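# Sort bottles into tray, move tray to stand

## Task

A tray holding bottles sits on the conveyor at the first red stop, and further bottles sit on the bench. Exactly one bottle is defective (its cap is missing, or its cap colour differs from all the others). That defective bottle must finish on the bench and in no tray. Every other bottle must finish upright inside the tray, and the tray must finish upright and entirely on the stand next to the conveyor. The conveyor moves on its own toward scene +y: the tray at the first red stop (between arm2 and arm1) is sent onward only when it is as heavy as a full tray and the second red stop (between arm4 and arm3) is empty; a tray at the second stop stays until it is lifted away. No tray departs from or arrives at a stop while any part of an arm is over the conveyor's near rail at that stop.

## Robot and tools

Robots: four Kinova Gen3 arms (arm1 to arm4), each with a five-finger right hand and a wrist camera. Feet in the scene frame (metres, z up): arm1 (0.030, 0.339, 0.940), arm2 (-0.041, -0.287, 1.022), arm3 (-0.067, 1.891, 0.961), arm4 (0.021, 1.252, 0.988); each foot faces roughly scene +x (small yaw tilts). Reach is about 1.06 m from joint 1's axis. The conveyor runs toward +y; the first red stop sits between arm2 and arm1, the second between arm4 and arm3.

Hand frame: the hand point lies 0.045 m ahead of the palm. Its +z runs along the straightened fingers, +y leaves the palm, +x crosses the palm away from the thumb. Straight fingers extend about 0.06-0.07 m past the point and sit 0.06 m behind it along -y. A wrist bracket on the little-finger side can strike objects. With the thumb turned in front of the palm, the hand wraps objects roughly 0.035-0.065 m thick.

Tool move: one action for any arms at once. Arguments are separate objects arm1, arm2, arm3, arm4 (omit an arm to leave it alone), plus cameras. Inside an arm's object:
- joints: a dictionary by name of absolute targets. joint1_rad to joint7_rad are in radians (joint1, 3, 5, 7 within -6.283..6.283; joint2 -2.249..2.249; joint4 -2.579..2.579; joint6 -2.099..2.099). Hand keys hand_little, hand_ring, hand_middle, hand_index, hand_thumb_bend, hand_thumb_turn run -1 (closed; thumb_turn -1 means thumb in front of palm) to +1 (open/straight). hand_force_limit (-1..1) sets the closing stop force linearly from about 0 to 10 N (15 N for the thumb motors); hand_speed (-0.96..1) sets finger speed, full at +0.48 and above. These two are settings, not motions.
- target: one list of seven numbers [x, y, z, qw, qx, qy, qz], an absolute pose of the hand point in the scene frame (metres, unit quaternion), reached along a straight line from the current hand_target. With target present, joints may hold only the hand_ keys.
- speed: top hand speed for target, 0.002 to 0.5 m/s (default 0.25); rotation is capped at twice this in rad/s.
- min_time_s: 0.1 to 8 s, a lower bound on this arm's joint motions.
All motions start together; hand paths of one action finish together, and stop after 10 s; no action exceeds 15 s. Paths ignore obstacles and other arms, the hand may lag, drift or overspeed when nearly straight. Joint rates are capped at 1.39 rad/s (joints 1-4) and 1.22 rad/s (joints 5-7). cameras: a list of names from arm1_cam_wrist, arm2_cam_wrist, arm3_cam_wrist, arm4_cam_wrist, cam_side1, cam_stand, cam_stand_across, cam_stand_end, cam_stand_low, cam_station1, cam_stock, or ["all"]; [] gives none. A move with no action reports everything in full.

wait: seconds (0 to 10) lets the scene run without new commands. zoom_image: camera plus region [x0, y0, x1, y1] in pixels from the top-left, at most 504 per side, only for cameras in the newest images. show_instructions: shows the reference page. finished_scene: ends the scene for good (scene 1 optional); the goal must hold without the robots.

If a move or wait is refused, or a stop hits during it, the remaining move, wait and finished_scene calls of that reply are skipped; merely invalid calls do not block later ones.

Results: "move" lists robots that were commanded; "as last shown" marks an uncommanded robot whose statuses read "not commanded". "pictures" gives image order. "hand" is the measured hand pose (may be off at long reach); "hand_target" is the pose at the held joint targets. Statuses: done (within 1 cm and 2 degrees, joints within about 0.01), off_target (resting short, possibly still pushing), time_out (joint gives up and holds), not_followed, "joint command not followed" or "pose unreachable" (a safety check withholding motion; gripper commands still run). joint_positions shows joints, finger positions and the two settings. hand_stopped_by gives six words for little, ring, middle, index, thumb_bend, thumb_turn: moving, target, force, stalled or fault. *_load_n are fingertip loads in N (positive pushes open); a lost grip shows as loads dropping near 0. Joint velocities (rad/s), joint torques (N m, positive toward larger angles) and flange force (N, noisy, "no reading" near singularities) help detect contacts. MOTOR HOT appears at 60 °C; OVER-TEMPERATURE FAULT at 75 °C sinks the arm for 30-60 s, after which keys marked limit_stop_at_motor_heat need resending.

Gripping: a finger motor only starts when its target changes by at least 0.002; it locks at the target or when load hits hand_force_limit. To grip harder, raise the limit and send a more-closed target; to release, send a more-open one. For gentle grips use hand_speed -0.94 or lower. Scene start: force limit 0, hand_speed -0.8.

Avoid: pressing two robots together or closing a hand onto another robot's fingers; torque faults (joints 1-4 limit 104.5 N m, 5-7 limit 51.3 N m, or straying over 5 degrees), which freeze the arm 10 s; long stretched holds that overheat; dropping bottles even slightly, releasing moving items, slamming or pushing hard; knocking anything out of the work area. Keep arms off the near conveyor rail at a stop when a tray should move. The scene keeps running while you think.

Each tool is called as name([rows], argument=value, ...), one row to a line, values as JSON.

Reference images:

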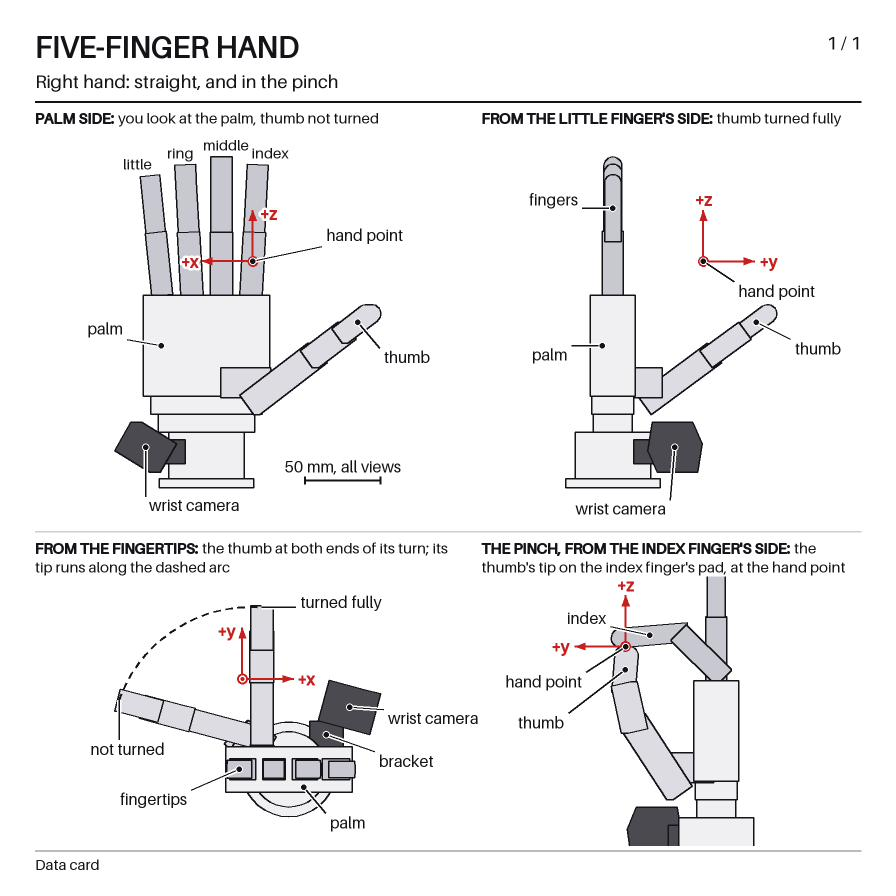

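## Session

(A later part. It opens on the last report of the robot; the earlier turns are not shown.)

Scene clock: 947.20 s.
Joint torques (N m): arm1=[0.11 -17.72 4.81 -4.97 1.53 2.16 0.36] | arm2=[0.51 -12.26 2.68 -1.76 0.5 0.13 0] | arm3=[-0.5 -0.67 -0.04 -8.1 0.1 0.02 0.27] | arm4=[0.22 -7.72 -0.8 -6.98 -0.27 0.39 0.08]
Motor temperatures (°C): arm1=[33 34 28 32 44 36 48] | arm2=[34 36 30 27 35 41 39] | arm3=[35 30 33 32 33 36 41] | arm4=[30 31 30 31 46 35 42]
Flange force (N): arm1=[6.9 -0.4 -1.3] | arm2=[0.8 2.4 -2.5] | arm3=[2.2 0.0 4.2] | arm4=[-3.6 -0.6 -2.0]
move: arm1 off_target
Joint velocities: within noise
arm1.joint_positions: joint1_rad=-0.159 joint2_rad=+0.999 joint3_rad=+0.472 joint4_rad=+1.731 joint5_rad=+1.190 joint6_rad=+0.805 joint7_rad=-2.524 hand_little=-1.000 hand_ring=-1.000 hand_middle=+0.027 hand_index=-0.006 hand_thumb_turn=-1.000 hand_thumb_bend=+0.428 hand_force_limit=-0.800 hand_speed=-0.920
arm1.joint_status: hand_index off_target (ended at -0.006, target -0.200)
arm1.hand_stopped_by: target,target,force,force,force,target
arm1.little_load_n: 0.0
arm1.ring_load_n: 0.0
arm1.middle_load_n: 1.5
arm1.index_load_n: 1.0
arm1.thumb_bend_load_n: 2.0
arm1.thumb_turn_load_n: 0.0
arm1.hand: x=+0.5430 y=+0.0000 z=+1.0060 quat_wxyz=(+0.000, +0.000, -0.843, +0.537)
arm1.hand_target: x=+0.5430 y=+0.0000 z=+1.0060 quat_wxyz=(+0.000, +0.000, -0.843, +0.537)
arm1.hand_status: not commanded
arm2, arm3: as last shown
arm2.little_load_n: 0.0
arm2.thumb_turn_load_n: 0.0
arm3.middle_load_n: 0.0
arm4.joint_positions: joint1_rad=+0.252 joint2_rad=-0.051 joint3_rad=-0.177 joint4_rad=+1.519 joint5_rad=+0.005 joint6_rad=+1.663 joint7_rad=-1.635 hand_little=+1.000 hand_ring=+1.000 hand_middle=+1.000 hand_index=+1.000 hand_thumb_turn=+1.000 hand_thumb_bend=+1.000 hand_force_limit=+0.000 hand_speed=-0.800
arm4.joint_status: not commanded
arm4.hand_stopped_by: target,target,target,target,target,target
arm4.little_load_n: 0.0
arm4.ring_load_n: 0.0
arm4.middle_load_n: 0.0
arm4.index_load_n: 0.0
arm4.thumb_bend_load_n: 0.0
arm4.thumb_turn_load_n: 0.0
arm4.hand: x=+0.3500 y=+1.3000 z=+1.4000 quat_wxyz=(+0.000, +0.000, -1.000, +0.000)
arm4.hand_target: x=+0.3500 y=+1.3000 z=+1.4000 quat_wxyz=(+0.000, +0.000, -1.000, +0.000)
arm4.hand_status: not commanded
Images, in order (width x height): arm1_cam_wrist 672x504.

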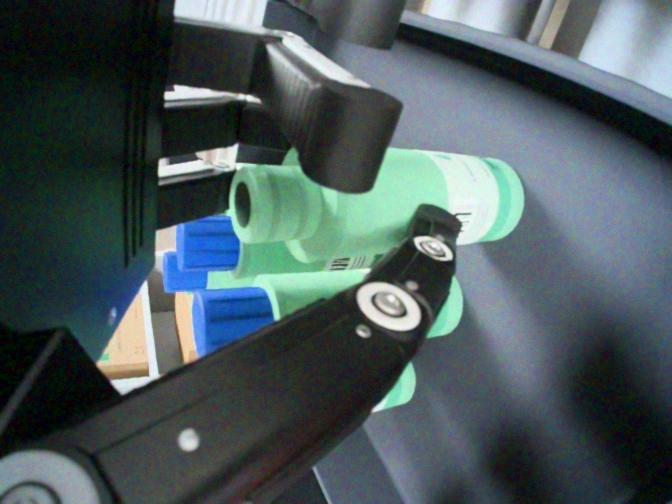

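move(arm1={"joints": {"hand_force_limit": -0.4, "hand_index": -0.3, "hand_middle": -0.3, "hand_thumb_bend": 0.0}})

move(arm1={"target": [0.543, 0.0, 1.03, 0.0, 0.0, 0.8434, -0.5373], "speed": 0.04}, cameras=["arm1_cam_wrist", "cam_station1"])

zoom_image(camera="cam_station1", region=[280, 130, 380, 220])

Scene clock: 955.37 s.
Joint torques (N m): arm1=[0.04 -17.54 4.59 -4.94 1.51 2.13 0.34] | arm2=[0.5 -12.24 2.62 -1.79 0.49 0.12 0.04] | arm3=[-0.53 -0.69 -0.07 -8.21 0.14 0.02 0.34] | arm4=[0.17 -7.72 -0.78 -7.05 -0.2 0.43 0.1]
Motor temperatures (°C): arm1=[33 35 28 32 44 36 48] | arm2=[34 36 30 27 35 41 39] | arm3=[35 30 33 32 33 36 41] | arm4=[30 31 30 31 46 35 42]
Flange force (N): arm1=[7.0 -0.9 -1.4] | arm2=[1.0 2.5 -2.6] | arm3=[2.3 0.2 4.6] | arm4=[-3.4 -0.6 -1.6]
move: arm1 off_target
Joint velocities: within noise
arm1.joint_positions: joint1_rad=-0.159 joint2_rad=+0.999 joint3_rad=+0.472 joint4_rad=+1.731 joint5_rad=+1.190 joint6_rad=+0.805 joint7_rad=-2.524 hand_little=-1.000 hand_ring=-1.000 hand_middle=+0.014 hand_index=-0.020 hand_thumb_turn=-1.000 hand_thumb_bend=+0.425 hand_force_limit=-0.400 hand_speed=-0.920
arm1.joint_status: hand_middle off_target (ended at +0.014, target -0.300); hand_index off_target (ended at -0.020, target -0.300); hand_thumb_bend off_target (ended at +0.425, target +0.000); the others done
arm1.hand_stopped_by: target,target,force,force,force,target
arm1.little_load_n: 0.0
arm1.ring_load_n: 0.0
arm1.middle_load_n: 3.5
arm1.index_load_n: 3.0
arm1.thumb_bend_load_n: 5.0
arm1.thumb_turn_load_n: 0.0
arm1.hand: x=+0.5430 y=+0.0000 z=+1.0060 quat_wxyz=(+0.000, +0.000, -0.843, +0.537)
arm1.hand_target: x=+0.5430 y=+0.0000 z=+1.0060 quat_wxyz=(+0.000, +0.000, -0.843, +0.537)
arm1.hand_status: not commanded
arm2.joint_positions: joint1_rad=+0.071 joint2_rad=+0.821 joint3_rad=+0.829 joint4_rad=+2.282 joint5_rad=-0.274 joint6_rad=+0.622 joint7_rad=-0.426 hand_little=+1.000 hand_ring=+1.000 hand_middle=+0.400 hand_index=+0.400 hand_thumb_turn=-1.000 hand_thumb_bend=+0.500 hand_force_limit=+0.000 hand_speed=+0.400
arm2.joint_status: not commanded
arm2.hand_stopped_by: target,target,target,target,target,target
arm2.little_load_n: 0.0
arm2.ring_load_n: 0.0
arm2.middle_load_n: 0.0
arm2.index_load_n: 0.0
arm2.thumb_bend_load_n: 0.0
arm2.thumb_turn_load_n: 0.0
arm2.hand: x=+0.0500 y=-0.4600 z=+1.0500 quat_wxyz=(+0.259, +0.000, -0.966, +0.000)
arm2.hand_target: x=+0.0500 y=-0.4600 z=+1.0500 quat_wxyz=(+0.259, +0.000, -0.966, +0.000)
arm2.hand_status: not commanded
arm3, arm4: as last shown
arm3.little_load_n: 0.5
pictures: none

Scene clock: 956.47 s.
Joint torques (N m): arm1=[0.02 -17.65 4.76 -5.56 1.74 2.16 0.32] | arm2=[0.46 -12.29 2.65 -1.8 0.47 0.1 0.04] | arm3=[-0.42 -0.72 -0.06 -8.14 0.12 0.04 0.32] | arm4=[0.23 -7.71 -0.76 -6.95 -0.22 0.42 0.12]
Motor temperatures (°C): arm1=[33 35 28 32 44 36 48] | arm2=[34 36 30 27 35 41 39] | arm3=[35 30 33 32 33 36 41] | arm4=[30 31 30 31 46 35 42]
Flange force (N): arm1=[7.0 0.1 -1.0] | arm2=[0.9 2.3 -2.5] | arm3=[2.1 0.2 4.4] | arm4=[-3.6 -0.4 -2.0]
move: arm1 done
Joint velocities: within noise
arm1.joint_positions: joint1_rad=-0.160 joint2_rad=+0.946 joint3_rad=+0.473 joint4_rad=+1.734 joint5_rad=+1.177 joint6_rad=+0.825 joint7_rad=-2.469 hand_little=-1.000 hand_ring=-1.000 hand_middle=+0.014 hand_index=-0.020 hand_thumb_turn=-1.000 hand_thumb_bend=+0.425 hand_force_limit=-0.400 hand_speed=-0.920
arm1.joint_status: not commanded
arm1.hand_stopped_by: target,target,force,force,force,target
arm1.little_load_n: 0.0
arm1.ring_load_n: 0.0
arm1.middle_load_n: 3.5
arm1.index_load_n: 3.0
arm1.thumb_bend_load_n: 5.5
arm1.thumb_turn_load_n: 0.5
arm1.hand: x=+0.5430 y=+0.0000 z=+1.0300 quat_wxyz=(+0.000, +0.000, -0.843, +0.537)
arm1.hand_target: x=+0.5430 y=+0.0000 z=+1.0300 quat_wxyz=(+0.000, +0.000, -0.843, +0.537)
arm1.hand_status: done (0.000 m and 0.0 deg from the pose sent, 0.024 m and 0.0 deg at the start)
arm2, arm3, arm4: as last shown
arm2.middle_load_n: 0.5
arm3.little_load_n: 0.0
Images, in order (width x height): arm1_cam_wrist 672x504, cam_station1 672x504.

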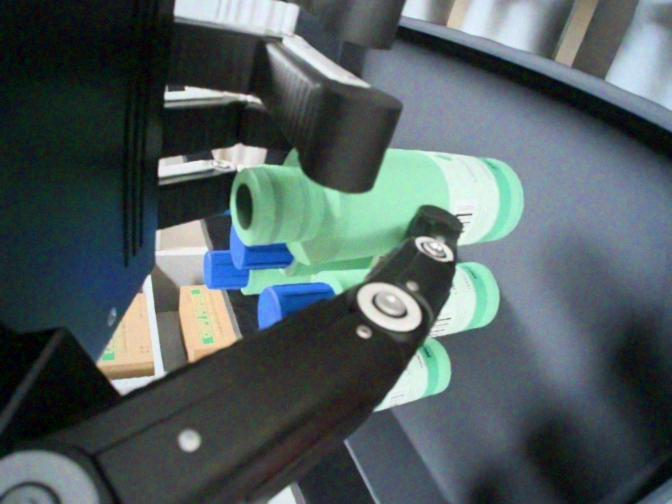

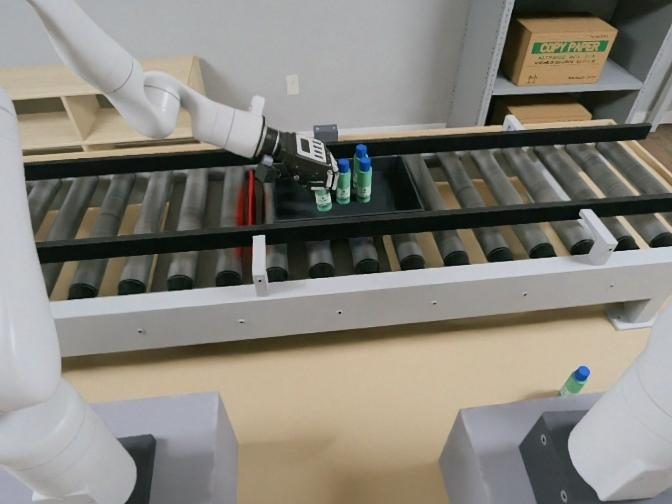

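Scaled by 5.040 from the camera's image (finer frame: 960x720).

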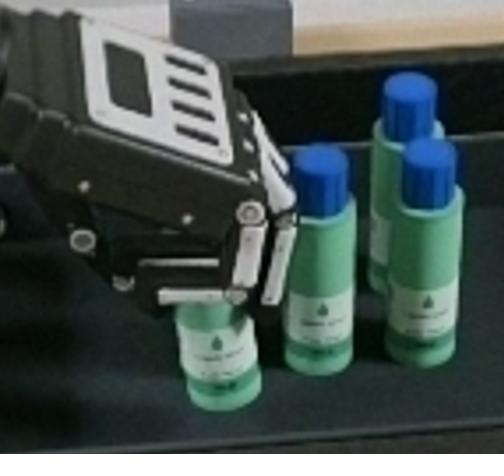

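move(arm1={"target": [0.543, 0.0, 1.18, 0.0, 0.0, 0.8434, -0.5373], "speed": 0.12})

move(arm1={"target": [0.31, 0.45, 1.16, 0.0, 0.0, 0.8434, -0.5373], "speed": 0.2}, cameras=["arm1_cam_wrist", "cam_station1"])

move(arm1={"target": [0.262, 0.665, 0.95, 0.0, 0.0, 0.8746, -0.4848], "speed": 0.15}, cameras=["arm1_cam_wrist", "cam_stock"])

Scene clock: 1000.13 s.
Joint torques (N m): arm1=[0.08 -16.02 3.49 -8.19 2.38 1.54 0.33] | arm2=[0.45 -12.29 2.61 -1.81 0.48 0.13 0.06] | arm3=[-0.57 -0.73 0 -8.15 0.07 0 0.3] | arm4=[0.13 -7.68 -0.81 -6.98 -0.23 0.46 0.06]
Motor temperatures (°C): arm1=[33 34 28 32 44 36 48] | arm2=[34 36 30 27 35 41 39] | arm3=[35 30 33 32 33 36 41] | arm4=[30 31 30 31 46 35 41]
Flange force (N): arm1=[7.3 2.4 0.1] | arm2=[1.0 2.4 -2.4] | arm3=[2.2 0.2 4.3] | arm4=[-3.4 -0.9 -1.8]
move: arm1 done
Joint velocities: within noise
arm1.joint_positions: joint1_rad=-0.161 joint2_rad=+0.654 joint3_rad=+0.473 joint4_rad=+1.653 joint5_rad=+1.072 joint6_rad=+0.990 joint7_rad=-2.089 hand_little=-1.000 hand_ring=-1.000 hand_middle=+0.014 hand_index=-0.020 hand_thumb_turn=-1.000 hand_thumb_bend=+0.425 hand_force_limit=-0.400 hand_speed=-0.920
arm1.joint_status: not commanded
arm1.hand_stopped_by: target,target,force,force,force,target
arm1.little_load_n: 0.0
arm1.ring_load_n: 0.0
arm1.middle_load_n: 3.5
arm1.index_load_n: 3.0
arm1.thumb_bend_load_n: 5.5
arm1.thumb_turn_load_n: 0.5
arm1.hand: x=+0.5430 y=+0.0000 z=+1.1800 quat_wxyz=(+0.000, +0.000, -0.843, +0.537)
arm1.hand_target: x=+0.5430 y=+0.0000 z=+1.1800 quat_wxyz=(+0.000, +0.000, -0.843, +0.537)
arm1.hand_status: done (0.000 m and 0.0 deg from the pose sent, 0.150 m and 0.0 deg at the start)
arm2, arm3, arm4: as last shown
arm2.middle_load_n: 0.0
arm3.middle_load_n: -0.5
arm4.index_load_n: -0.5
arm4.thumb_bend_load_n: -0.5
pictures: none

Scene clock: 1003.23 s.
Joint torques (N m): arm1=[-0.08 -13.66 1.04 -5.15 1.72 2.48 0.33] | arm2=[0.49 -12.36 2.62 -1.78 0.51 0.11 0.02] | arm3=[-0.65 -0.68 -0.05 -8.12 0.07 0.01 0.34] | arm4=[0.12 -7.85 -0.79 -6.94 -0.15 0.46 0.13]
Motor temperatures (°C): arm1=[33 34 28 32 44 36 48] | arm2=[34 36 30 27 35 41 39] | arm3=[35 30 33 32 33 36 41] | arm4=[29 31 30 31 46 35 41]
Flange force (N): arm1=[4.6 0.3 5.6] | arm2=[0.7 2.3 -2.4] | arm3=[2.2 0.2 4.2] | arm4=[-3.9 -0.6 -1.9]
move: arm1 done
Joint velocities: within noise
arm1.joint_positions: joint1_rad=-1.117 joint2_rad=+0.581 joint3_rad=+0.157 joint4_rad=+1.796 joint5_rad=+0.464 joint6_rad=+1.773 joint7_rad=-2.704 hand_little=-1.000 hand_ring=-1.000 hand_middle=+0.014 hand_index=-0.020 hand_thumb_turn=-1.000 hand_thumb_bend=+0.425 hand_force_limit=-0.400 hand_speed=-0.920
arm1.joint_status: not commanded
arm1.hand_stopped_by: target,target,force,force,force,target
arm1.little_load_n: -0.5
arm1.ring_load_n: 0.5
arm1.middle_load_n: 3.5
arm1.index_load_n: 3.0
arm1.thumb_bend_load_n: 5.5
arm1.thumb_turn_load_n: 0.5
arm1.hand: x=+0.3100 y=+0.4500 z=+1.1600 quat_wxyz=(+0.000, +0.000, -0.843, +0.537)
arm1.hand_target: x=+0.3100 y=+0.4500 z=+1.1600 quat_wxyz=(+0.000, +0.000, -0.843, +0.537)
arm1.hand_status: done (0.000 m and 0.0 deg from the pose sent, 0.507 m and 0.0 deg at the start)
arm2, arm3, arm4: as last shown
arm2.thumb_turn_load_n: 0.5
arm3.middle_load_n: 0.0
arm4.index_load_n: 0.0
arm4.thumb_bend_load_n: 0.0
Images, in order (width x height): arm1_cam_wrist 672x504, cam_station1 672x504.

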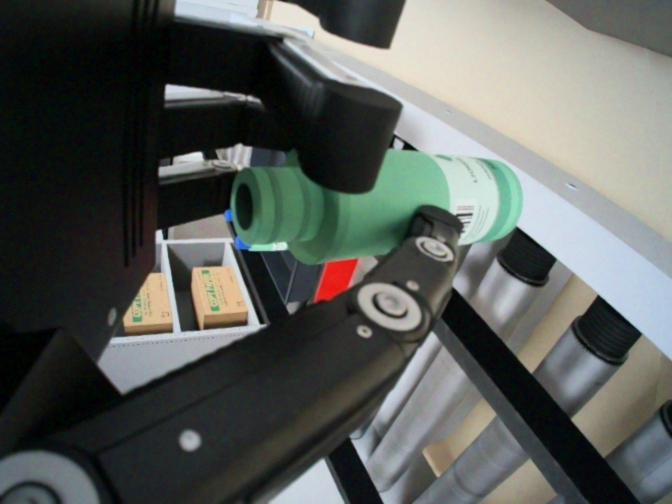

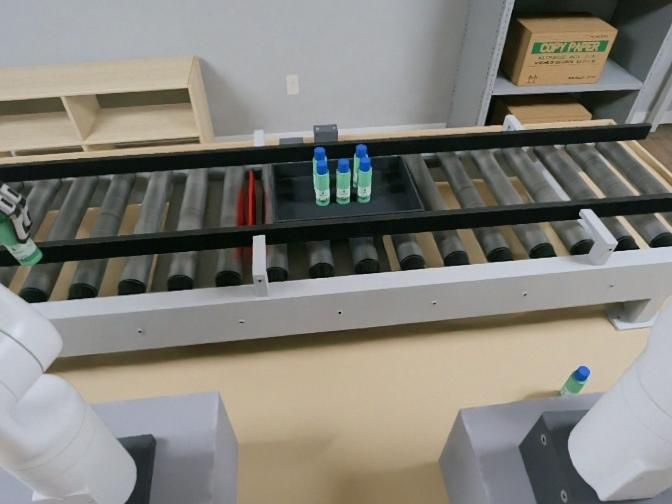

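Scene clock: 1005.80 s.
Joint torques (N m): arm1=[-0.21 -20.15 0.8 -4.97 1.21 2.52 0.33] | arm2=[0.49 -12.3 2.56 -1.79 0.51 0.12 0.04] | arm3=[-0.53 -0.67 -0.12 -8.11 0.11 0.04 0.32] | arm4=[0.22 -7.72 -0.76 -6.98 -0.2 0.43 0.07]
Motor temperatures (°C): arm1=[33 34 28 32 44 36 48] | arm2=[34 36 30 27 35 41 39] | arm3=[35 30 33 32 33 36 41] | arm4=[29 31 30 31 46 35 41]
Flange force (N): arm1=[3.8 -5.8 6.9] | arm2=[0.9 2.4 -2.6] | arm3=[2.2 0.0 4.3] | arm4=[-3.5 -0.6 -1.9]
move: arm1 done
Joint velocities: within noise
arm1.joint_positions: joint1_rad=-1.269 joint2_rad=+1.139 joint3_rad=+0.060 joint4_rad=+1.239 joint5_rad=+0.223 joint6_rad=+1.736 joint7_rad=-2.901 hand_little=-1.000 hand_ring=-1.000 hand_middle=+0.014 hand_index=-0.020 hand_thumb_turn=-1.000 hand_thumb_bend=+0.425 hand_force_limit=-0.400 hand_speed=-0.920
arm1.joint_status: not commanded
arm1.hand_stopped_by: target,target,force,force,force,target
arm1.little_load_n: 0.5
arm1.ring_load_n: 0.0
arm1.middle_load_n: 3.5
arm1.index_load_n: 3.0
arm1.thumb_bend_load_n: 5.5
arm1.thumb_turn_load_n: 0.5
arm1.hand: x=+0.2620 y=+0.6650 z=+0.9500 quat_wxyz=(+0.000, +0.000, -0.875, +0.485)
arm1.hand_target: x=+0.2620 y=+0.6650 z=+0.9500 quat_wxyz=(+0.000, +0.000, -0.875, +0.485)
arm1.hand_status: done (0.000 m and 0.0 deg from the pose sent, 0.304 m and 7.0 deg at the start)
arm2, arm3, arm4: as last shown
Images, in order (width x height): arm1_cam_wrist 672x504, cam_stock 672x504.

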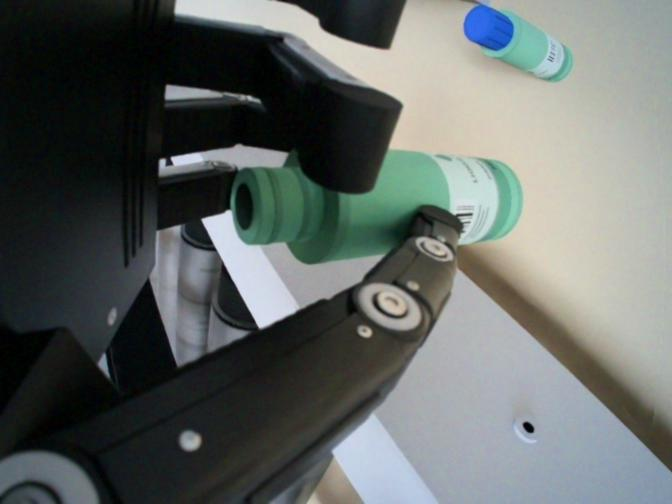

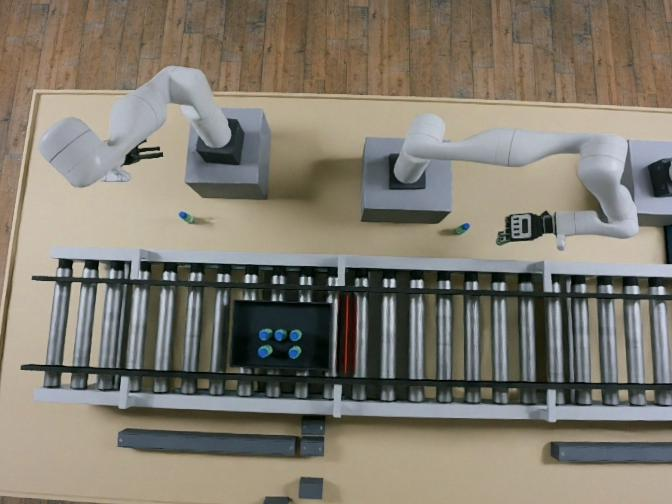

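move(arm1={"target": [0.262, 0.665, 0.80, 0.0, 0.0, 0.8746, -0.4848], "speed": 0.1}, cameras=["arm1_cam_wrist"])

move(arm1={"target": [0.262, 0.665, 0.788, 0.0, 0.0, 0.8746, -0.4848], "speed": 0.03})

move(arm1={"target": [0.262, 0.665, 0.782, 0.0, 0.0, 0.8746, -0.4848], "speed": 0.03}, cameras=["arm1_cam_wrist"])

Scene clock: 1015.73 s.
Joint torques (N m): arm1=[-0.18 -20.97 0.94 -4.07 1.09 2.5 0.31] | arm2=[0.43 -12.3 2.64 -1.77 0.52 0.12 0.03] | arm3=[-0.5 -0.7 -0.04 -8.14 0.13 0.01 0.3] | arm4=[0.15 -7.74 -0.74 -6.96 -0.23 0.43 0.1]
Motor temperatures (°C): arm1=[33 34 28 32 44 36 48] | arm2=[34 36 30 27 35 41 39] | arm3=[34 30 33 32 33 36 41] | arm4=[29 31 30 31 46 35 41]
Flange force (N): arm1=[3.7 -7.9 5.9] | arm2=[0.8 2.2 -2.3] | arm3=[2.2 0.2 4.3] | arm4=[-3.6 -0.6 -2.0]
move: arm1 done
Joint velocities: within noise
arm1.joint_positions: joint1_rad=-1.261 joint2_rad=+1.441 joint3_rad=+0.050 joint4_rad=+1.080 joint5_rad=+0.213 joint6_rad=+1.600 joint7_rad=-2.942 hand_little=-1.000 hand_ring=-1.000 hand_middle=+0.014 hand_index=-0.020 hand_thumb_turn=-1.000 hand_thumb_bend=+0.425 hand_force_limit=-0.400 hand_speed=-0.920
arm1.joint_status: not commanded
arm1.hand_stopped_by: target,target,force,force,force,target
arm1.little_load_n: 0.0
arm1.ring_load_n: 0.0
arm1.middle_load_n: 3.5
arm1.index_load_n: 3.0
arm1.thumb_bend_load_n: 5.5
arm1.thumb_turn_load_n: 0.5
arm1.hand: x=+0.2620 y=+0.6650 z=+0.8000 quat_wxyz=(+0.000, +0.000, -0.875, +0.485)
arm1.hand_target: x=+0.2620 y=+0.6650 z=+0.8000 quat_wxyz=(+0.000, +0.000, -0.875, +0.485)
arm1.hand_status: done (0.000 m and 0.0 deg from the pose sent, 0.150 m and 0.0 deg at the start)
arm2, arm3, arm4: as last shown
arm2.thumb_bend_load_n: -0.5
arm2.thumb_turn_load_n: 0.0
Images, in order (width x height): arm1_cam_wrist 672x504.

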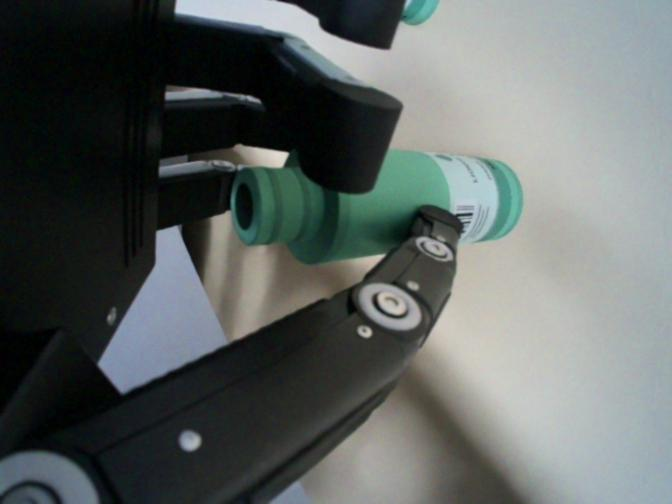

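Scene clock: 1016.70 s.
Joint torques (N m): arm1=[-0.07 -20.78 0.9 -3.99 1.13 2.46 0.41] | arm2=[0.58 -12.32 2.64 -1.8 0.5 0.14 0.07] | arm3=[-0.57 -0.69 -0.1 -8.14 0.13 0.08 0.28] | arm4=[0.22 -7.78 -0.77 -7.01 -0.15 0.44 0.05]
Motor temperatures (°C): arm1=[33 34 28 32 44 36 48] | arm2=[34 36 30 27 35 41 39] | arm3=[34 30 33 32 33 36 41] | arm4=[29 31 30 31 46 35 41]
Flange force (N): arm1=[4.1 -8.5 5.6] | arm2=[0.7 2.7 -2.6] | arm3=[2.1 -0.1 4.5] | arm4=[-3.6 -0.7 -1.8]
move: arm1 done
Joint velocities: within noise
arm1.joint_positions: joint1_rad=-1.261 joint2_rad=+1.467 joint3_rad=+0.050 joint4_rad=+1.058 joint5_rad=+0.213 joint6_rad=+1.595 joint7_rad=-2.944 hand_little=-1.000 hand_ring=-1.000 hand_middle=+0.014 hand_index=-0.020 hand_thumb_turn=-1.000 hand_thumb_bend=+0.425 hand_force_limit=-0.400 hand_speed=-0.920
arm1.joint_status: not commanded
arm1.hand_stopped_by: target,target,force,force,force,target
arm1.little_load_n: 0.5
arm1.ring_load_n: 0.0
arm1.middle_load_n: 4.0
arm1.index_load_n: 3.0
arm1.thumb_bend_load_n: 5.5
arm1.thumb_turn_load_n: 0.5
arm1.hand: x=+0.2620 y=+0.6650 z=+0.7880 quat_wxyz=(+0.000, +0.000, -0.875, +0.485)
arm1.hand_target: x=+0.2620 y=+0.6650 z=+0.7880 quat_wxyz=(+0.000, +0.000, -0.875, +0.485)
arm1.hand_status: done (0.000 m and 0.0 deg from the pose sent, 0.012 m and 0.0 deg at the start)
arm2, arm4: as last shown
arm2.thumb_bend_load_n: 0.0
arm3.joint_positions: joint1_rad=+0.362 joint2_rad=-0.324 joint3_rad=-0.101 joint4_rad=+1.473 joint5_rad=-0.008 joint6_rad=+2.069 joint7_rad=-1.880 hand_little=+1.000 hand_ring=+1.000 hand_middle=+1.000 hand_index=+1.000 hand_thumb_turn=+1.000 hand_thumb_bend=+1.000 hand_force_limit=+0.000 hand_speed=-0.800
arm3.joint_status: not commanded
arm3.hand_stopped_by: target,target,target,target,target,target
arm3.little_load_n: 0.0
arm3.ring_load_n: 0.0
arm3.middle_load_n: 0.0
arm3.index_load_n: 0.0
arm3.thumb_bend_load_n: 0.5
arm3.thumb_turn_load_n: 0.0
arm3.hand: x=+0.1108 y=+1.8705 z=+1.4476 quat_wxyz=(+0.039, -0.300, -0.953, +0.013)
arm3.hand_target: x=+0.1108 y=+1.8705 z=+1.4476 quat_wxyz=(+0.039, -0.300, -0.953, +0.013)
arm3.hand_status: not commanded
pictures: none

Scene clock: 1017.67 s.
Joint torques (N m): arm1=[0.17 -16.98 -0.1 -3.97 0.64 0.35 0.5] | arm2=[0.54 -12.34 2.66 -1.78 0.52 0.13 0.04] | arm3=[-0.51 -0.75 0 -8.17 0.05 0.05 0.29] | arm4=[0.19 -7.73 -0.78 -6.98 -0.22 0.41 0.11]
Motor temperatures (°C): arm1=[33 34 28 32 44 36 48] | arm2=[34 36 30 27 35 41 39] | arm3=[34 30 33 32 33 36 41] | arm4=[29 31 30 31 46 35 41]
Flange force (N): arm1=[3.9 -15.7 -0.6] | arm2=[0.6 2.5 -2.4] | arm3=[2.1 0.2 4.5] | arm4=[-3.6 -0.6 -2.0]
move: arm1 done
Joint velocities: within noise
arm1.joint_positions: joint1_rad=-1.261 joint2_rad=+1.481 joint3_rad=+0.050 joint4_rad=+1.046 joint5_rad=+0.212 joint6_rad=+1.593 joint7_rad=-2.945 hand_little=-1.000 hand_ring=-1.000 hand_middle=+0.014 hand_index=-0.020 hand_thumb_turn=-1.000 hand_thumb_bend=+0.425 hand_force_limit=-0.400 hand_speed=-0.920
arm1.joint_status: not commanded
arm1.hand_stopped_by: target,target,force,force,force,target
arm1.little_load_n: 0.0
arm1.ring_load_n: 0.0
arm1.middle_load_n: 3.5
arm1.index_load_n: 2.5
arm1.thumb_bend_load_n: 4.0
arm1.thumb_turn_load_n: 0.0
arm1.hand: x=+0.2620 y=+0.6650 z=+0.7820 quat_wxyz=(+0.000, +0.000, -0.875, +0.485)
arm1.hand_target: x=+0.2620 y=+0.6650 z=+0.7820 quat_wxyz=(+0.000, +0.000, -0.875, +0.485)
arm1.hand_status: done (0.000 m and 0.0 deg from the pose sent, 0.006 m and 0.0 deg at the start)
arm2, arm3: as last shown
arm3.thumb_bend_load_n: 0.0
arm4.joint_positions: joint1_rad=+0.252 joint2_rad=-0.051 joint3_rad=-0.177 joint4_rad=+1.519 joint5_rad=+0.005 joint6_rad=+1.663 joint7_rad=-1.635 hand_little=+1.000 hand_ring=+1.000 hand_middle=+1.000 hand_index=+1.000 hand_thumb_turn=+1.000 hand_thumb_bend=+1.000 hand_force_limit=+0.000 hand_speed=-0.800
arm4.joint_status: not commanded
arm4.hand_stopped_by: target,target,target,target,target,target
arm4.little_load_n: 0.0
arm4.ring_load_n: 0.0
arm4.middle_load_n: 0.0
arm4.index_load_n: 0.0
arm4.thumb_bend_load_n: 0.0
arm4.thumb_turn_load_n: 0.5
arm4.hand: x=+0.3500 y=+1.3000 z=+1.4000 quat_wxyz=(+0.000, +0.000, -1.000, +0.000)
arm4.hand_target: x=+0.3500 y=+1.3000 z=+1.4000 quat_wxyz=(+0.000, +0.000, -1.000, +0.000)
arm4.hand_status: not commanded
Images, in order (width x height): arm1_cam_wrist 672x504.

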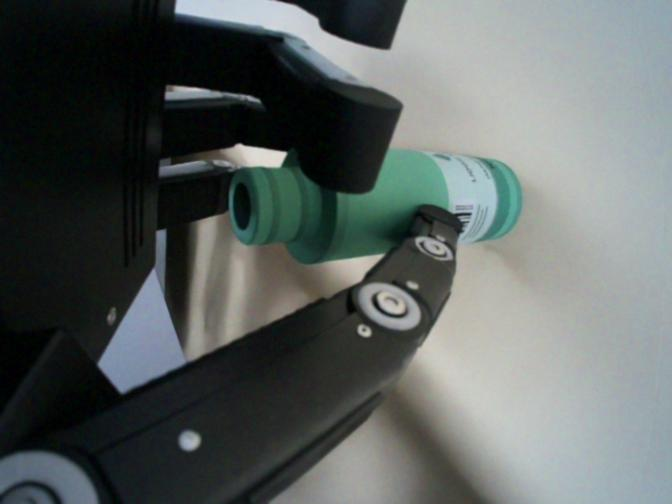

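move(arm1={"target": [0.262, 0.665, 0.784, 0.0, 0.0, 0.8746, -0.4848], "speed": 0.03})

move(arm1={"joints": {"hand_speed": -0.9, "hand_index": 0.35, "hand_middle": 0.35, "hand_thumb_bend": 0.65}}, cameras=["arm1_cam_wrist"])

Scene clock: 1028.00 s.
Joint torques (N m): arm1=[-0.12 -20.87 0.88 -3.93 1.12 2.55 0.39] | arm2=[0.52 -12.34 2.6 -1.81 0.47 0.15 0.03] | arm3=[-0.47 -0.64 -0.01 -8.03 0.12 0.03 0.32] | arm4=[0.29 -7.77 -0.71 -6.93 -0.23 0.42 0.07]
Motor temperatures (°C): arm1=[33 34 28 32 44 36 48] | arm2=[34 36 30 27 35 41 39] | arm3=[34 30 33 32 33 36 41] | arm4=[29 31 30 31 46 35 41]
Flange force (N): arm1=[3.9 -8.3 5.7] | arm2=[0.9 2.5 -2.4] | arm3=[2.3 0.3 4.0] | arm4=[-3.8 -0.4 -2.1]
move: arm1 done
Joint velocities: within noise
arm1.joint_positions: joint1_rad=-1.261 joint2_rad=+1.476 joint3_rad=+0.050 joint4_rad=+1.050 joint5_rad=+0.213 joint6_rad=+1.594 joint7_rad=-2.944 hand_little=-1.000 hand_ring=-1.000 hand_middle=+0.014 hand_index=-0.020 hand_thumb_turn=-1.000 hand_thumb_bend=+0.425 hand_force_limit=-0.400 hand_speed=-0.920
arm1.joint_status: not commanded
arm1.hand_stopped_by: target,target,force,force,force,target
arm1.little_load_n: 0.0
arm1.ring_load_n: 0.0
arm1.middle_load_n: 4.0
arm1.index_load_n: 3.0
arm1.thumb_bend_load_n: 5.0
arm1.thumb_turn_load_n: 0.5
arm1.hand: x=+0.2620 y=+0.6650 z=+0.7840 quat_wxyz=(+0.000, +0.000, -0.875, +0.485)
arm1.hand_target: x=+0.2620 y=+0.6650 z=+0.7840 quat_wxyz=(+0.000, +0.000, -0.875, +0.485)
arm1.hand_status: done (0.000 m and 0.0 deg from the pose sent, 0.002 m and 0.0 deg at the start)
arm2.joint_positions: joint1_rad=+0.071 joint2_rad=+0.821 joint3_rad=+0.829 joint4_rad=+2.282 joint5_rad=-0.274 joint6_rad=+0.622 joint7_rad=-0.426 hand_little=+1.000 hand_ring=+1.000 hand_middle=+0.400 hand_index=+0.400 hand_thumb_turn=-1.000 hand_thumb_bend=+0.500 hand_force_limit=+0.000 hand_speed=+0.400
arm2.joint_status: not commanded
arm2.hand_stopped_by: target,target,target,target,target,target
arm2.little_load_n: 0.0
arm2.ring_load_n: 0.0
arm2.middle_load_n: 0.0
arm2.index_load_n: 0.0
arm2.thumb_bend_load_n: 0.0
arm2.thumb_turn_load_n: 0.0
arm2.hand: x=+0.0500 y=-0.4600 z=+1.0500 quat_wxyz=(+0.259, +0.000, -0.966, +0.000)
arm2.hand_target: x=+0.0500 y=-0.4600 z=+1.0500 quat_wxyz=(+0.259, +0.000, -0.966, +0.000)
arm2.hand_status: not commanded
arm3, arm4: as last shown
arm4.thumb_turn_load_n: 0.0
pictures: none

Scene clock: 1030.07 s.
Joint torques (N m): arm1=[-0.12 -20.7 0.83 -4.05 1.1 2.3 0.36] | arm2=[0.51 -12.28 2.61 -1.81 0.51 0.12 0.02] | arm3=[-0.56 -0.73 -0.05 -8.09 0.02 0.03 0.3] | arm4=[0.22 -7.72 -0.82 -6.99 -0.23 0.5 0.12]
Motor temperatures (°C): arm1=[33 34 28 32 44 36 48] | arm2=[34 36 30 27 35 41 39] | arm3=[34 30 33 32 33 36 41] | arm4=[29 31 30 31 46 35 41]
Flange force (N): arm1=[3.9 -8.9 5.3] | arm2=[0.9 2.5 -2.6] | arm3=[2.0 0.0 4.2] | arm4=[-3.6 -0.6 -1.6]
move: arm1 done
Joint velocities: within noise
arm1.joint_positions: joint1_rad=-1.261 joint2_rad=+1.476 joint3_rad=+0.050 joint4_rad=+1.050 joint5_rad=+0.213 joint6_rad=+1.594 joint7_rad=-2.944 hand_little=-1.000 hand_ring=-1.000 hand_middle=+0.350 hand_index=+0.350 hand_thumb_turn=-1.000 hand_thumb_bend=+0.650 hand_force_limit=-0.400 hand_speed=-0.900
arm1.joint_status: all done
arm1.hand_stopped_by: target,target,target,target,target,target
arm1.little_load_n: 0.0
arm1.ring_load_n: 0.5
arm1.middle_load_n: -0.5
arm1.index_load_n: 0.0
arm1.thumb_bend_load_n: -0.5
arm1.thumb_turn_load_n: 0.0
arm1.hand: x=+0.2620 y=+0.6650 z=+0.7840 quat_wxyz=(+0.000, +0.000, -0.875, +0.485)
arm1.hand_target: x=+0.2620 y=+0.6650 z=+0.7840 quat_wxyz=(+0.000, +0.000, -0.875, +0.485)
arm1.hand_status: not commanded
arm2, arm3, arm4: as last shown
arm4.index_load_n: 0.5
Images, in order (width x height): arm1_cam_wrist 672x504.

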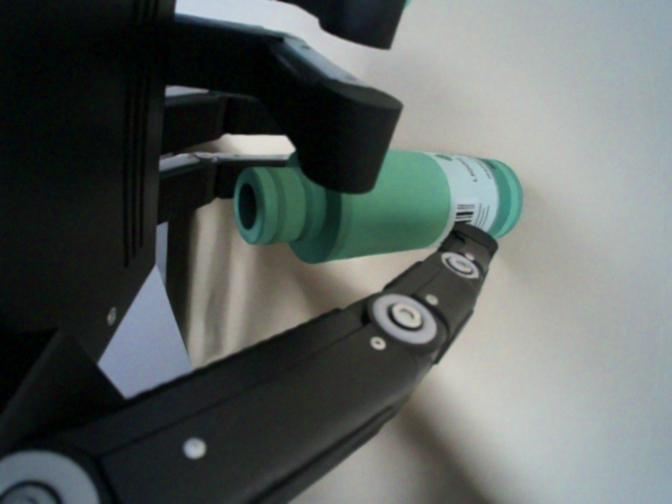

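move(arm1={"target": [0.262, 0.665, 0.92, 0.0, 0.0, 0.8746, -0.4848], "speed": 0.15, "joints": {"hand_index": 0.4, "hand_middle": 0.4}})

move(arm1={"target": [0.196, 0.577, 0.90, 0.0, 0.0, 0.8746, -0.4848], "speed": 0.2, "joints": {"hand_index": 0.4, "hand_middle": 0.4}})

move(arm1={"target": [0.196, 0.577, 0.82, 0.0, 0.0, 0.8746, -0.4848], "speed": 0.1}, cameras=["arm1_cam_wrist", "cam_stock"])

Scene clock: 1048.87 s.
Joint torques (N m): arm1=[-0.09 -20.19 0.71 -4.69 1.16 2.28 0.37] | arm2=[0.46 -12.26 2.6 -1.83 0.47 0.12 0.03] | arm3=[-0.54 -0.7 -0.04 -8.12 0.17 0.01 0.33] | arm4=[0.17 -7.63 -0.81 -7.02 -0.24 0.43 0.16]
Motor temperatures (°C): arm1=[33 35 28 31 44 36 48] | arm2=[34 36 30 27 35 41 39] | arm3=[34 30 33 32 33 36 41] | arm4=[29 31 30 31 46 35 41]
Flange force (N): arm1=[3.8 -6.3 5.8] | arm2=[1.1 2.4 -2.5] | arm3=[2.2 0.3 4.3] | arm4=[-3.3 -0.5 -1.7]
move: arm1 done
Joint velocities: within noise
arm1.joint_positions: joint1_rad=-1.267 joint2_rad=+1.195 joint3_rad=+0.058 joint4_rad=+1.223 joint5_rad=+0.220 joint6_rad=+1.698 joint7_rad=-2.912 hand_little=-1.000 hand_ring=-1.000 hand_middle=+0.400 hand_index=+0.400 hand_thumb_turn=-1.000 hand_thumb_bend=+0.650 hand_force_limit=-0.400 hand_speed=-0.900
arm1.joint_status: all done
arm1.hand_stopped_by: target,target,target,target,target,target
arm1.little_load_n: 0.0
arm1.ring_load_n: 0.0
arm1.middle_load_n: 0.0
arm1.index_load_n: 0.0
arm1.thumb_bend_load_n: 0.0
arm1.thumb_turn_load_n: 0.0
arm1.hand: x=+0.2620 y=+0.6650 z=+0.9200 quat_wxyz=(+0.000, +0.000, -0.875, +0.485)
arm1.hand_target: x=+0.2620 y=+0.6650 z=+0.9200 quat_wxyz=(+0.000, +0.000, -0.875, +0.485)
arm1.hand_status: done (0.000 m and 0.0 deg from the pose sent, 0.136 m and 0.0 deg at the start)
arm2, arm3, arm4: as last shown
arm2.thumb_bend_load_n: -0.5
arm2.thumb_turn_load_n: 0.5
arm4.index_load_n: 0.0
pictures: none

Scene clock: 1050.00 s.
Joint torques (N m): arm1=[-0.19 -17.22 0.39 -2.41 0.83 2.35 0.4] | arm2=[0.57 -12.32 2.59 -1.79 0.51 0.11 0] | arm3=[-0.55 -0.77 -0.04 -8.1 0.05 0.01 0.32] | arm4=[0.18 -7.74 -0.81 -7 -0.21 0.43 0.08]
Motor temperatures (°C): arm1=[33 35 28 31 44 36 48] | arm2=[34 36 30 27 35 41 39] | arm3=[34 30 33 32 33 36 41] | arm4=[29 31 30 31 46 35 41]
Flange force (N): arm1=[2.5 -5.6 4.1] | arm2=[0.8 2.5 -2.7] | arm3=[2.0 0.2 4.1] | arm4=[-3.5 -0.7 -1.8]
move: arm1 done
Joint velocities: within noise
arm1.joint_positions: joint1_rad=-1.327 joint2_rad=+1.104 joint3_rad=+0.021 joint4_rad=+1.645 joint5_rad=+0.181 joint6_rad=+1.389 joint7_rad=-3.043 hand_little=-1.000 hand_ring=-1.000 hand_middle=+0.400 hand_index=+0.400 hand_thumb_turn=-1.000 hand_thumb_bend=+0.650 hand_force_limit=-0.400 hand_speed=-0.900
arm1.joint_status: all done
arm1.hand_stopped_by: target,target,target,target,target,target
arm1.little_load_n: 0.0
arm1.ring_load_n: 0.0
arm1.middle_load_n: 0.0
arm1.index_load_n: 0.0
arm1.thumb_bend_load_n: 0.0
arm1.thumb_turn_load_n: 0.0
arm1.hand: x=+0.1960 y=+0.5770 z=+0.9000 quat_wxyz=(+0.000, +0.000, -0.875, +0.485)
arm1.hand_target: x=+0.1960 y=+0.5770 z=+0.9000 quat_wxyz=(+0.000, +0.000, -0.875, +0.485)
arm1.hand_status: done (0.000 m and 0.0 deg from the pose sent, 0.112 m and 0.0 deg at the start)
arm2, arm3, arm4: as last shown
arm2.thumb_bend_load_n: 0.0
arm2.thumb_turn_load_n: 0.0
arm3.little_load_n: 0.5
arm4.middle_load_n: 0.5
pictures: none

Scene clock: 1051.33 s.
Joint torques (N m): arm1=[-0.08 -17.83 0.44 -1.7 0.79 2.41 0.34] | arm2=[0.5 -12.3 2.63 -1.79 0.52 0.13 0.05] | arm3=[-0.57 -0.75 -0.09 -8.08 0.12 0.03 0.3] | arm4=[0.23 -7.68 -0.86 -6.99 -0.24 0.42 0.11]
Motor temperatures (°C): arm1=[33 35 28 31 44 36 48] | arm2=[34 36 30 27 35 41 39] | arm3=[34 30 33 32 33 36 41] | arm4=[29 31 30 31 46 35 41]
Flange force (N): arm1=[2.4 -6.4 3.6] | arm2=[0.8 2.5 -2.5] | arm3=[2.0 0.0 4.1] | arm4=[-3.4 -0.6 -1.9]
move: arm1 done
Joint velocities: within noise
arm1.joint_positions: joint1_rad=-1.325 joint2_rad=+1.283 joint3_rad=+0.019 joint4_rad=+1.558 joint5_rad=+0.184 joint6_rad=+1.298 joint7_rad=-3.062 hand_little=-1.000 hand_ring=-1.000 hand_middle=+0.400 hand_index=+0.400 hand_thumb_turn=-1.000 hand_thumb_bend=+0.650 hand_force_limit=-0.400 hand_speed=-0.900
arm1.joint_status: not commanded
arm1.hand_stopped_by: target,target,target,target,target,target
arm1.little_load_n: 0.0
arm1.ring_load_n: 0.0
arm1.middle_load_n: 0.0
arm1.index_load_n: 0.0
arm1.thumb_bend_load_n: 0.0
arm1.thumb_turn_load_n: 0.0
arm1.hand: x=+0.1960 y=+0.5770 z=+0.8200 quat_wxyz=(+0.000, +0.000, -0.875, +0.485)
arm1.hand_target: x=+0.1960 y=+0.5770 z=+0.8200 quat_wxyz=(+0.000, +0.000, -0.875, +0.485)
arm1.hand_status: done (0.000 m and 0.0 deg from the pose sent, 0.080 m and 0.0 deg at the start)
arm2, arm3, arm4: as last shown
arm3.little_load_n: 0.0
arm3.thumb_bend_load_n: -0.5
arm4.middle_load_n: 0.0
Images, in order (width x height): arm1_cam_wrist 672x504, cam_stock 672x504.

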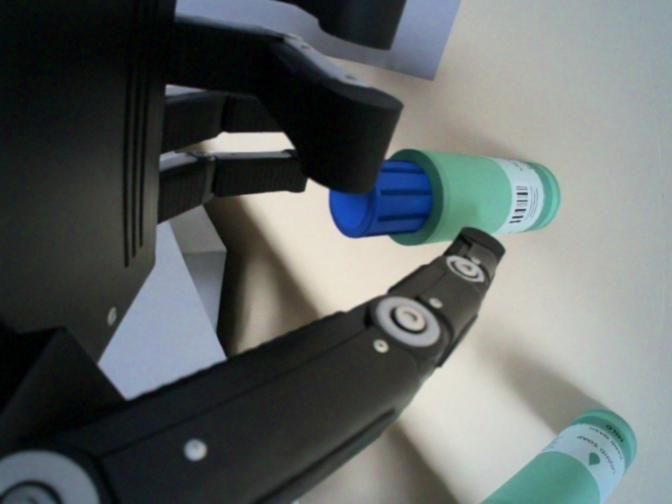

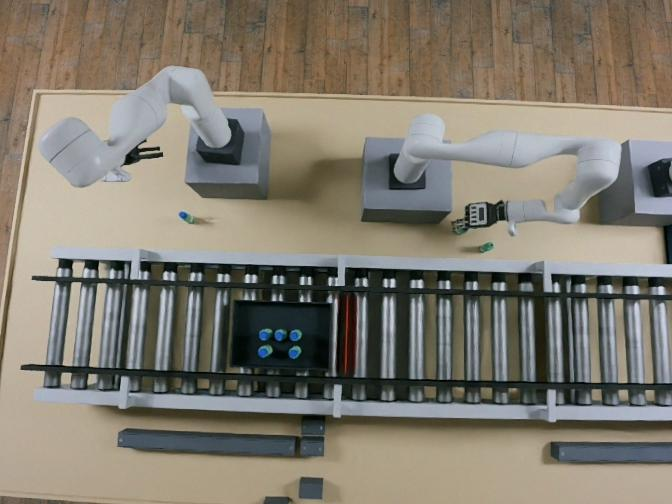

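move(arm1={"target": [0.196, 0.577, 0.786, 0.0, 0.0, 0.8746, -0.4848], "speed": 0.06}, cameras=["arm1_cam_wrist"])

move(arm1={"joints": {"hand_force_limit": -0.8, "hand_speed": -0.92, "hand_index": -0.1, "hand_middle": -0.1, "hand_thumb_bend": 0.1}}, cameras=["arm1_cam_wrist"])

Scene clock: 1059.13 s.
Joint torques (N m): arm1=[-0.04 -17.85 0.46 -1.42 0.78 2.41 0.42] | arm2=[0.48 -12.31 2.64 -1.78 0.5 0.12 0.01] | arm3=[-0.59 -0.62 -0.04 -8.07 0.1 0.01 0.31] | arm4=[0.2 -7.77 -0.73 -7.02 -0.17 0.44 0.13]
Motor temperatures (°C): arm1=[33 35 28 31 44 36 48] | arm2=[34 36 30 27 35 41 39] | arm3=[34 30 33 32 33 36 41] | arm4=[29 31 30 31 46 35 41]
Flange force (N): arm1=[2.5 -6.8 3.1] | arm2=[0.8 2.3 -2.4] | arm3=[2.3 0.1 4.1] | arm4=[-3.6 -0.4 -1.7]
move: arm1 done
Joint velocities: within noise
arm1.joint_positions: joint1_rad=-1.324 joint2_rad=+1.361 joint3_rad=+0.018 joint4_rad=+1.507 joint5_rad=+0.185 joint6_rad=+1.273 joint7_rad=-3.068 hand_little=-1.000 hand_ring=-1.000 hand_middle=+0.400 hand_index=+0.400 hand_thumb_turn=-1.000 hand_thumb_bend=+0.650 hand_force_limit=-0.400 hand_speed=-0.900
arm1.joint_status: not commanded
arm1.hand_stopped_by: target,target,target,target,target,target
arm1.little_load_n: 0.0
arm1.ring_load_n: 0.0
arm1.middle_load_n: 0.0
arm1.index_load_n: 0.0
arm1.thumb_bend_load_n: 0.0
arm1.thumb_turn_load_n: -0.5
arm1.hand: x=+0.1960 y=+0.5770 z=+0.7860 quat_wxyz=(+0.000, +0.000, -0.875, +0.485)
arm1.hand_target: x=+0.1960 y=+0.5770 z=+0.7860 quat_wxyz=(+0.000, +0.000, -0.875, +0.485)
arm1.hand_status: done (0.000 m and 0.0 deg from the pose sent, 0.034 m and 0.0 deg at the start)
arm2, arm3, arm4: as last shown
arm2.middle_load_n: 0.5
arm3.thumb_bend_load_n: 0.0
Images, in order (width x height): arm1_cam_wrist 672x504.

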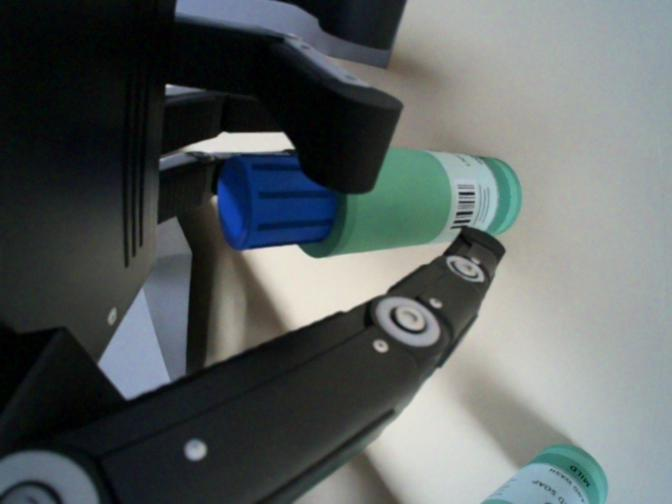

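Scene clock: 1061.57 s.
Joint torques (N m): arm1=[-0.07 -18.05 0.46 -1.41 0.89 2.47 0.4] | arm2=[0.56 -12.28 2.6 -1.78 0.5 0.14 0.02] | arm3=[-0.54 -0.78 -0.12 -8.16 0.12 0.05 0.29] | arm4=[0.26 -7.71 -0.74 -7.06 -0.17 0.45 0.1]
Motor temperatures (°C): arm1=[33 35 28 31 44 36 48] | arm2=[34 36 30 27 35 41 39] | arm3=[34 30 33 32 33 36 41] | arm4=[29 31 30 31 46 35 41]
Flange force (N): arm1=[2.5 -6.4 3.4] | arm2=[0.9 2.5 -2.7] | arm3=[2.0 -0.1 4.5] | arm4=[-3.4 -0.4 -1.6]
move: arm1 off_target
Joint velocities: within noise
arm1.joint_positions: joint1_rad=-1.324 joint2_rad=+1.361 joint3_rad=+0.018 joint4_rad=+1.507 joint5_rad=+0.185 joint6_rad=+1.273 joint7_rad=-3.068 hand_little=-1.000 hand_ring=-1.000 hand_middle=+0.012 hand_index=-0.018 hand_thumb_turn=-1.000 hand_thumb_bend=+0.451 hand_force_limit=-0.800 hand_speed=-0.920
arm1.joint_status: hand_middle off_target (ended at +0.012, target -0.100); hand_index off_target (ended at -0.018, target -0.100); hand_thumb_bend off_target (ended at +0.451, target +0.100); the others done
arm1.hand_stopped_by: target,target,force,force,force,target
arm1.little_load_n: 0.0
arm1.ring_load_n: 0.0
arm1.middle_load_n: 1.5
arm1.index_load_n: 1.5
arm1.thumb_bend_load_n: 2.0
arm1.thumb_turn_load_n: 0.0
arm1.hand: x=+0.1960 y=+0.5770 z=+0.7860 quat_wxyz=(+0.000, +0.000, -0.875, +0.485)
arm1.hand_target: x=+0.1960 y=+0.5770 z=+0.7860 quat_wxyz=(+0.000, +0.000, -0.875, +0.485)
arm1.hand_status: not commanded
arm2, arm4: as last shown
arm2.middle_load_n: 0.0
arm3.joint_positions: joint1_rad=+0.362 joint2_rad=-0.324 joint3_rad=-0.101 joint4_rad=+1.473 joint5_rad=-0.008 joint6_rad=+2.069 joint7_rad=-1.880 hand_little=+1.000 hand_ring=+1.000 hand_middle=+1.000 hand_index=+1.000 hand_thumb_turn=+1.000 hand_thumb_bend=+1.000 hand_force_limit=+0.000 hand_speed=-0.800
arm3.joint_status: not commanded
arm3.hand_stopped_by: target,target,target,target,target,target
arm3.little_load_n: 0.0
arm3.ring_load_n: 0.5
arm3.middle_load_n: 0.0
arm3.index_load_n: 0.0
arm3.thumb_bend_load_n: 0.0
arm3.thumb_turn_load_n: 0.0
arm3.hand: x=+0.1108 y=+1.8705 z=+1.4476 quat_wxyz=(+0.039, -0.300, -0.953, +0.013)
arm3.hand_target: x=+0.1108 y=+1.8705 z=+1.4476 quat_wxyz=(+0.039, -0.300, -0.953, +0.013)
arm3.hand_status: not commanded
Images, in order (width x height): arm1_cam_wrist 672x504.

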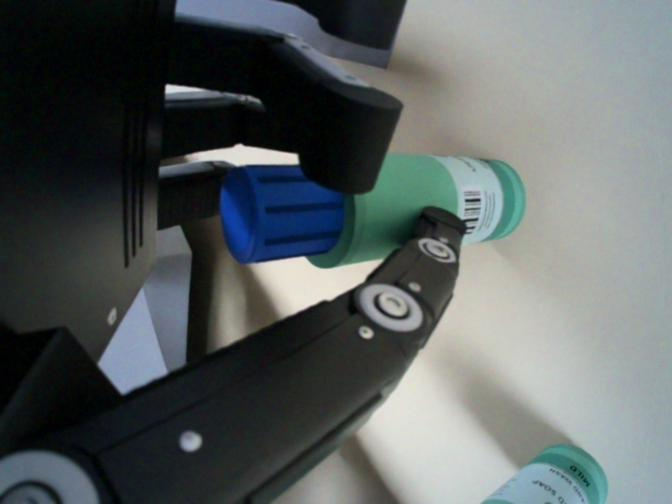

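move(arm1={"joints": {"hand_force_limit": -0.4, "hand_index": -0.35, "hand_middle": -0.35, "hand_thumb_bend": 0.0}})

move(arm1={"target": [0.196, 0.577, 0.83, 0.0, 0.0, 0.8746, -0.4848], "speed": 0.06}, cameras=["arm1_cam_wrist"])

Scene clock: 1074.27 s.
Joint torques (N m): arm1=[-0.14 -17.69 0.49 -1.51 0.82 2.33 0.45] | arm2=[0.51 -12.32 2.63 -1.81 0.51 0.11 0.02] | arm3=[-0.5 -0.7 -0.01 -8.1 0.05 0.04 0.27] | arm4=[0.25 -7.83 -0.81 -7 -0.14 0.44 0.09]
Motor temperatures (°C): arm1=[33 35 28 31 44 36 48] | arm2=[34 36 30 27 35 41 39] | arm3=[34 30 33 32 33 36 41] | arm4=[29 31 30 31 46 35 41]
Flange force (N): arm1=[2.5 -7.4 3.0] | arm2=[0.8 2.5 -2.4] | arm3=[2.1 0.0 4.2] | arm4=[-3.7 -0.6 -1.8]
move: arm1 off_target
Joint velocities: within noise
arm1.joint_positions: joint1_rad=-1.324 joint2_rad=+1.361 joint3_rad=+0.018 joint4_rad=+1.507 joint5_rad=+0.185 joint6_rad=+1.273 joint7_rad=-3.068 hand_little=-1.000 hand_ring=-1.000 hand_middle=-0.001 hand_index=-0.031 hand_thumb_turn=-1.000 hand_thumb_bend=+0.448 hand_force_limit=-0.400 hand_speed=-0.920
arm1.joint_status: hand_middle off_target (ended at -0.001, target -0.350); hand_index off_target (ended at -0.031, target -0.350); hand_thumb_bend off_target (ended at +0.448, target +0.000); the others done
arm1.hand_stopped_by: target,target,force,force,force,target
arm1.little_load_n: 0.0
arm1.ring_load_n: 0.0
arm1.middle_load_n: 3.0
arm1.index_load_n: 3.5
arm1.thumb_bend_load_n: 5.0
arm1.thumb_turn_load_n: 0.0
arm1.hand: x=+0.1960 y=+0.5770 z=+0.7860 quat_wxyz=(+0.000, +0.000, -0.875, +0.485)
arm1.hand_target: x=+0.1960 y=+0.5770 z=+0.7860 quat_wxyz=(+0.000, +0.000, -0.875, +0.485)
arm1.hand_status: not commanded
arm2, arm3: as last shown
arm2.index_load_n: 0.5
arm3.ring_load_n: 0.0
arm4.joint_positions: joint1_rad=+0.252 joint2_rad=-0.051 joint3_rad=-0.177 joint4_rad=+1.519 joint5_rad=+0.005 joint6_rad=+1.663 joint7_rad=-1.635 hand_little=+1.000 hand_ring=+1.000 hand_middle=+1.000 hand_index=+1.000 hand_thumb_turn=+1.000 hand_thumb_bend=+1.000 hand_force_limit=+0.000 hand_speed=-0.800
arm4.joint_status: not commanded
arm4.hand_stopped_by: target,target,target,target,target,target
arm4.little_load_n: 0.0
arm4.ring_load_n: 0.0
arm4.middle_load_n: 0.0
arm4.index_load_n: 0.0
arm4.thumb_bend_load_n: 0.0
arm4.thumb_turn_load_n: 0.0
arm4.hand: x=+0.3500 y=+1.3000 z=+1.4000 quat_wxyz=(+0.000, +0.000, -1.000, +0.000)
arm4.hand_target: x=+0.3500 y=+1.3000 z=+1.4000 quat_wxyz=(+0.000, +0.000, -1.000, +0.000)
arm4.hand_status: not commanded
pictures: none

Scene clock: 1075.50 s.
Joint torques (N m): arm1=[-0.1 -17.9 0.39 -1.66 0.86 2.59 0.37] | arm2=[0.49 -12.26 2.58 -1.84 0.5 0.1 0.02] | arm3=[-0.59 -0.67 -0.02 -7.99 0.09 0.03 0.29] | arm4=[0.15 -7.67 -0.83 -7 -0.18 0.4 0.14]
Motor temperatures (°C): arm1=[33 35 28 31 44 36 48] | arm2=[34 36 30 27 35 41 39] | arm3=[34 30 33 32 33 36 41] | arm4=[29 31 30 31 46 35 41]
Flange force (N): arm1=[2.4 -5.8 4.0] | arm2=[1.1 2.5 -2.6] | arm3=[2.1 0.1 3.8] | arm4=[-3.4 -0.6 -1.9]
move: arm1 done
Joint velocities: within noise
arm1.joint_positions: joint1_rad=-1.325 joint2_rad=+1.260 joint3_rad=+0.018 joint4_rad=+1.572 joint5_rad=+0.184 joint6_rad=+1.307 joint7_rad=-3.061 hand_little=-1.000 hand_ring=-1.000 hand_middle=-0.001 hand_index=-0.031 hand_thumb_turn=-1.000 hand_thumb_bend=+0.448 hand_force_limit=-0.400 hand_speed=-0.920
arm1.joint_status: not commanded
arm1.hand_stopped_by: target,target,force,force,force,target
arm1.little_load_n: 0.0
arm1.ring_load_n: 0.0
arm1.middle_load_n: 3.5
arm1.index_load_n: 3.5
arm1.thumb_bend_load_n: 5.5
arm1.thumb_turn_load_n: 0.5
arm1.hand: x=+0.1960 y=+0.5770 z=+0.8300 quat_wxyz=(+0.000, +0.000, -0.875, +0.485)
arm1.hand_target: x=+0.1960 y=+0.5770 z=+0.8300 quat_wxyz=(+0.000, +0.000, -0.875, +0.485)
arm1.hand_status: done (0.000 m and 0.0 deg from the pose sent, 0.044 m and 0.0 deg at the start)
arm2.joint_positions: joint1_rad=+0.071 joint2_rad=+0.821 joint3_rad=+0.829 joint4_rad=+2.282 joint5_rad=-0.274 joint6_rad=+0.622 joint7_rad=-0.426 hand_little=+1.000 hand_ring=+1.000 hand_middle=+0.400 hand_index=+0.400 hand_thumb_turn=-1.000 hand_thumb_bend=+0.500 hand_force_limit=+0.000 hand_speed=+0.400
arm2.joint_status: not commanded
arm2.hand_stopped_by: target,target,target,target,target,target
arm2.little_load_n: 0.0
arm2.ring_load_n: 0.0
arm2.middle_load_n: 0.0
arm2.index_load_n: 0.0
arm2.thumb_bend_load_n: -0.5
arm2.thumb_turn_load_n: 0.5
arm2.hand: x=+0.0500 y=-0.4600 z=+1.0500 quat_wxyz=(+0.259, +0.000, -0.966, +0.000)
arm2.hand_target: x=+0.0500 y=-0.4600 z=+1.0500 quat_wxyz=(+0.259, +0.000, -0.966, +0.000)
arm2.hand_status: not commanded
arm3, arm4: as last shown
arm4.thumb_bend_load_n: -0.5
Images, in order (width x height): arm1_cam_wrist 672x504.

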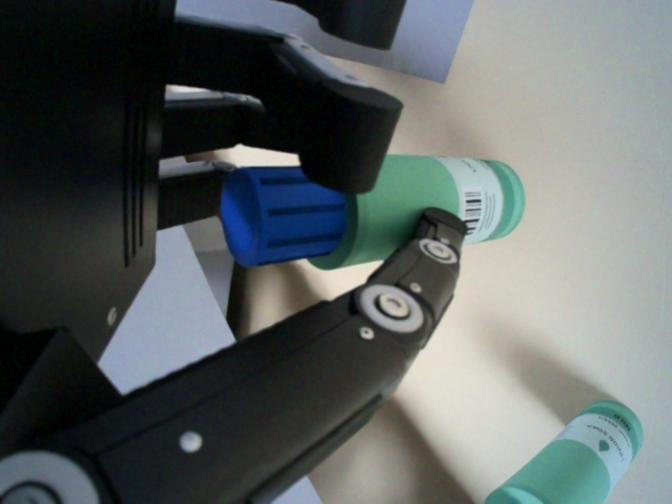

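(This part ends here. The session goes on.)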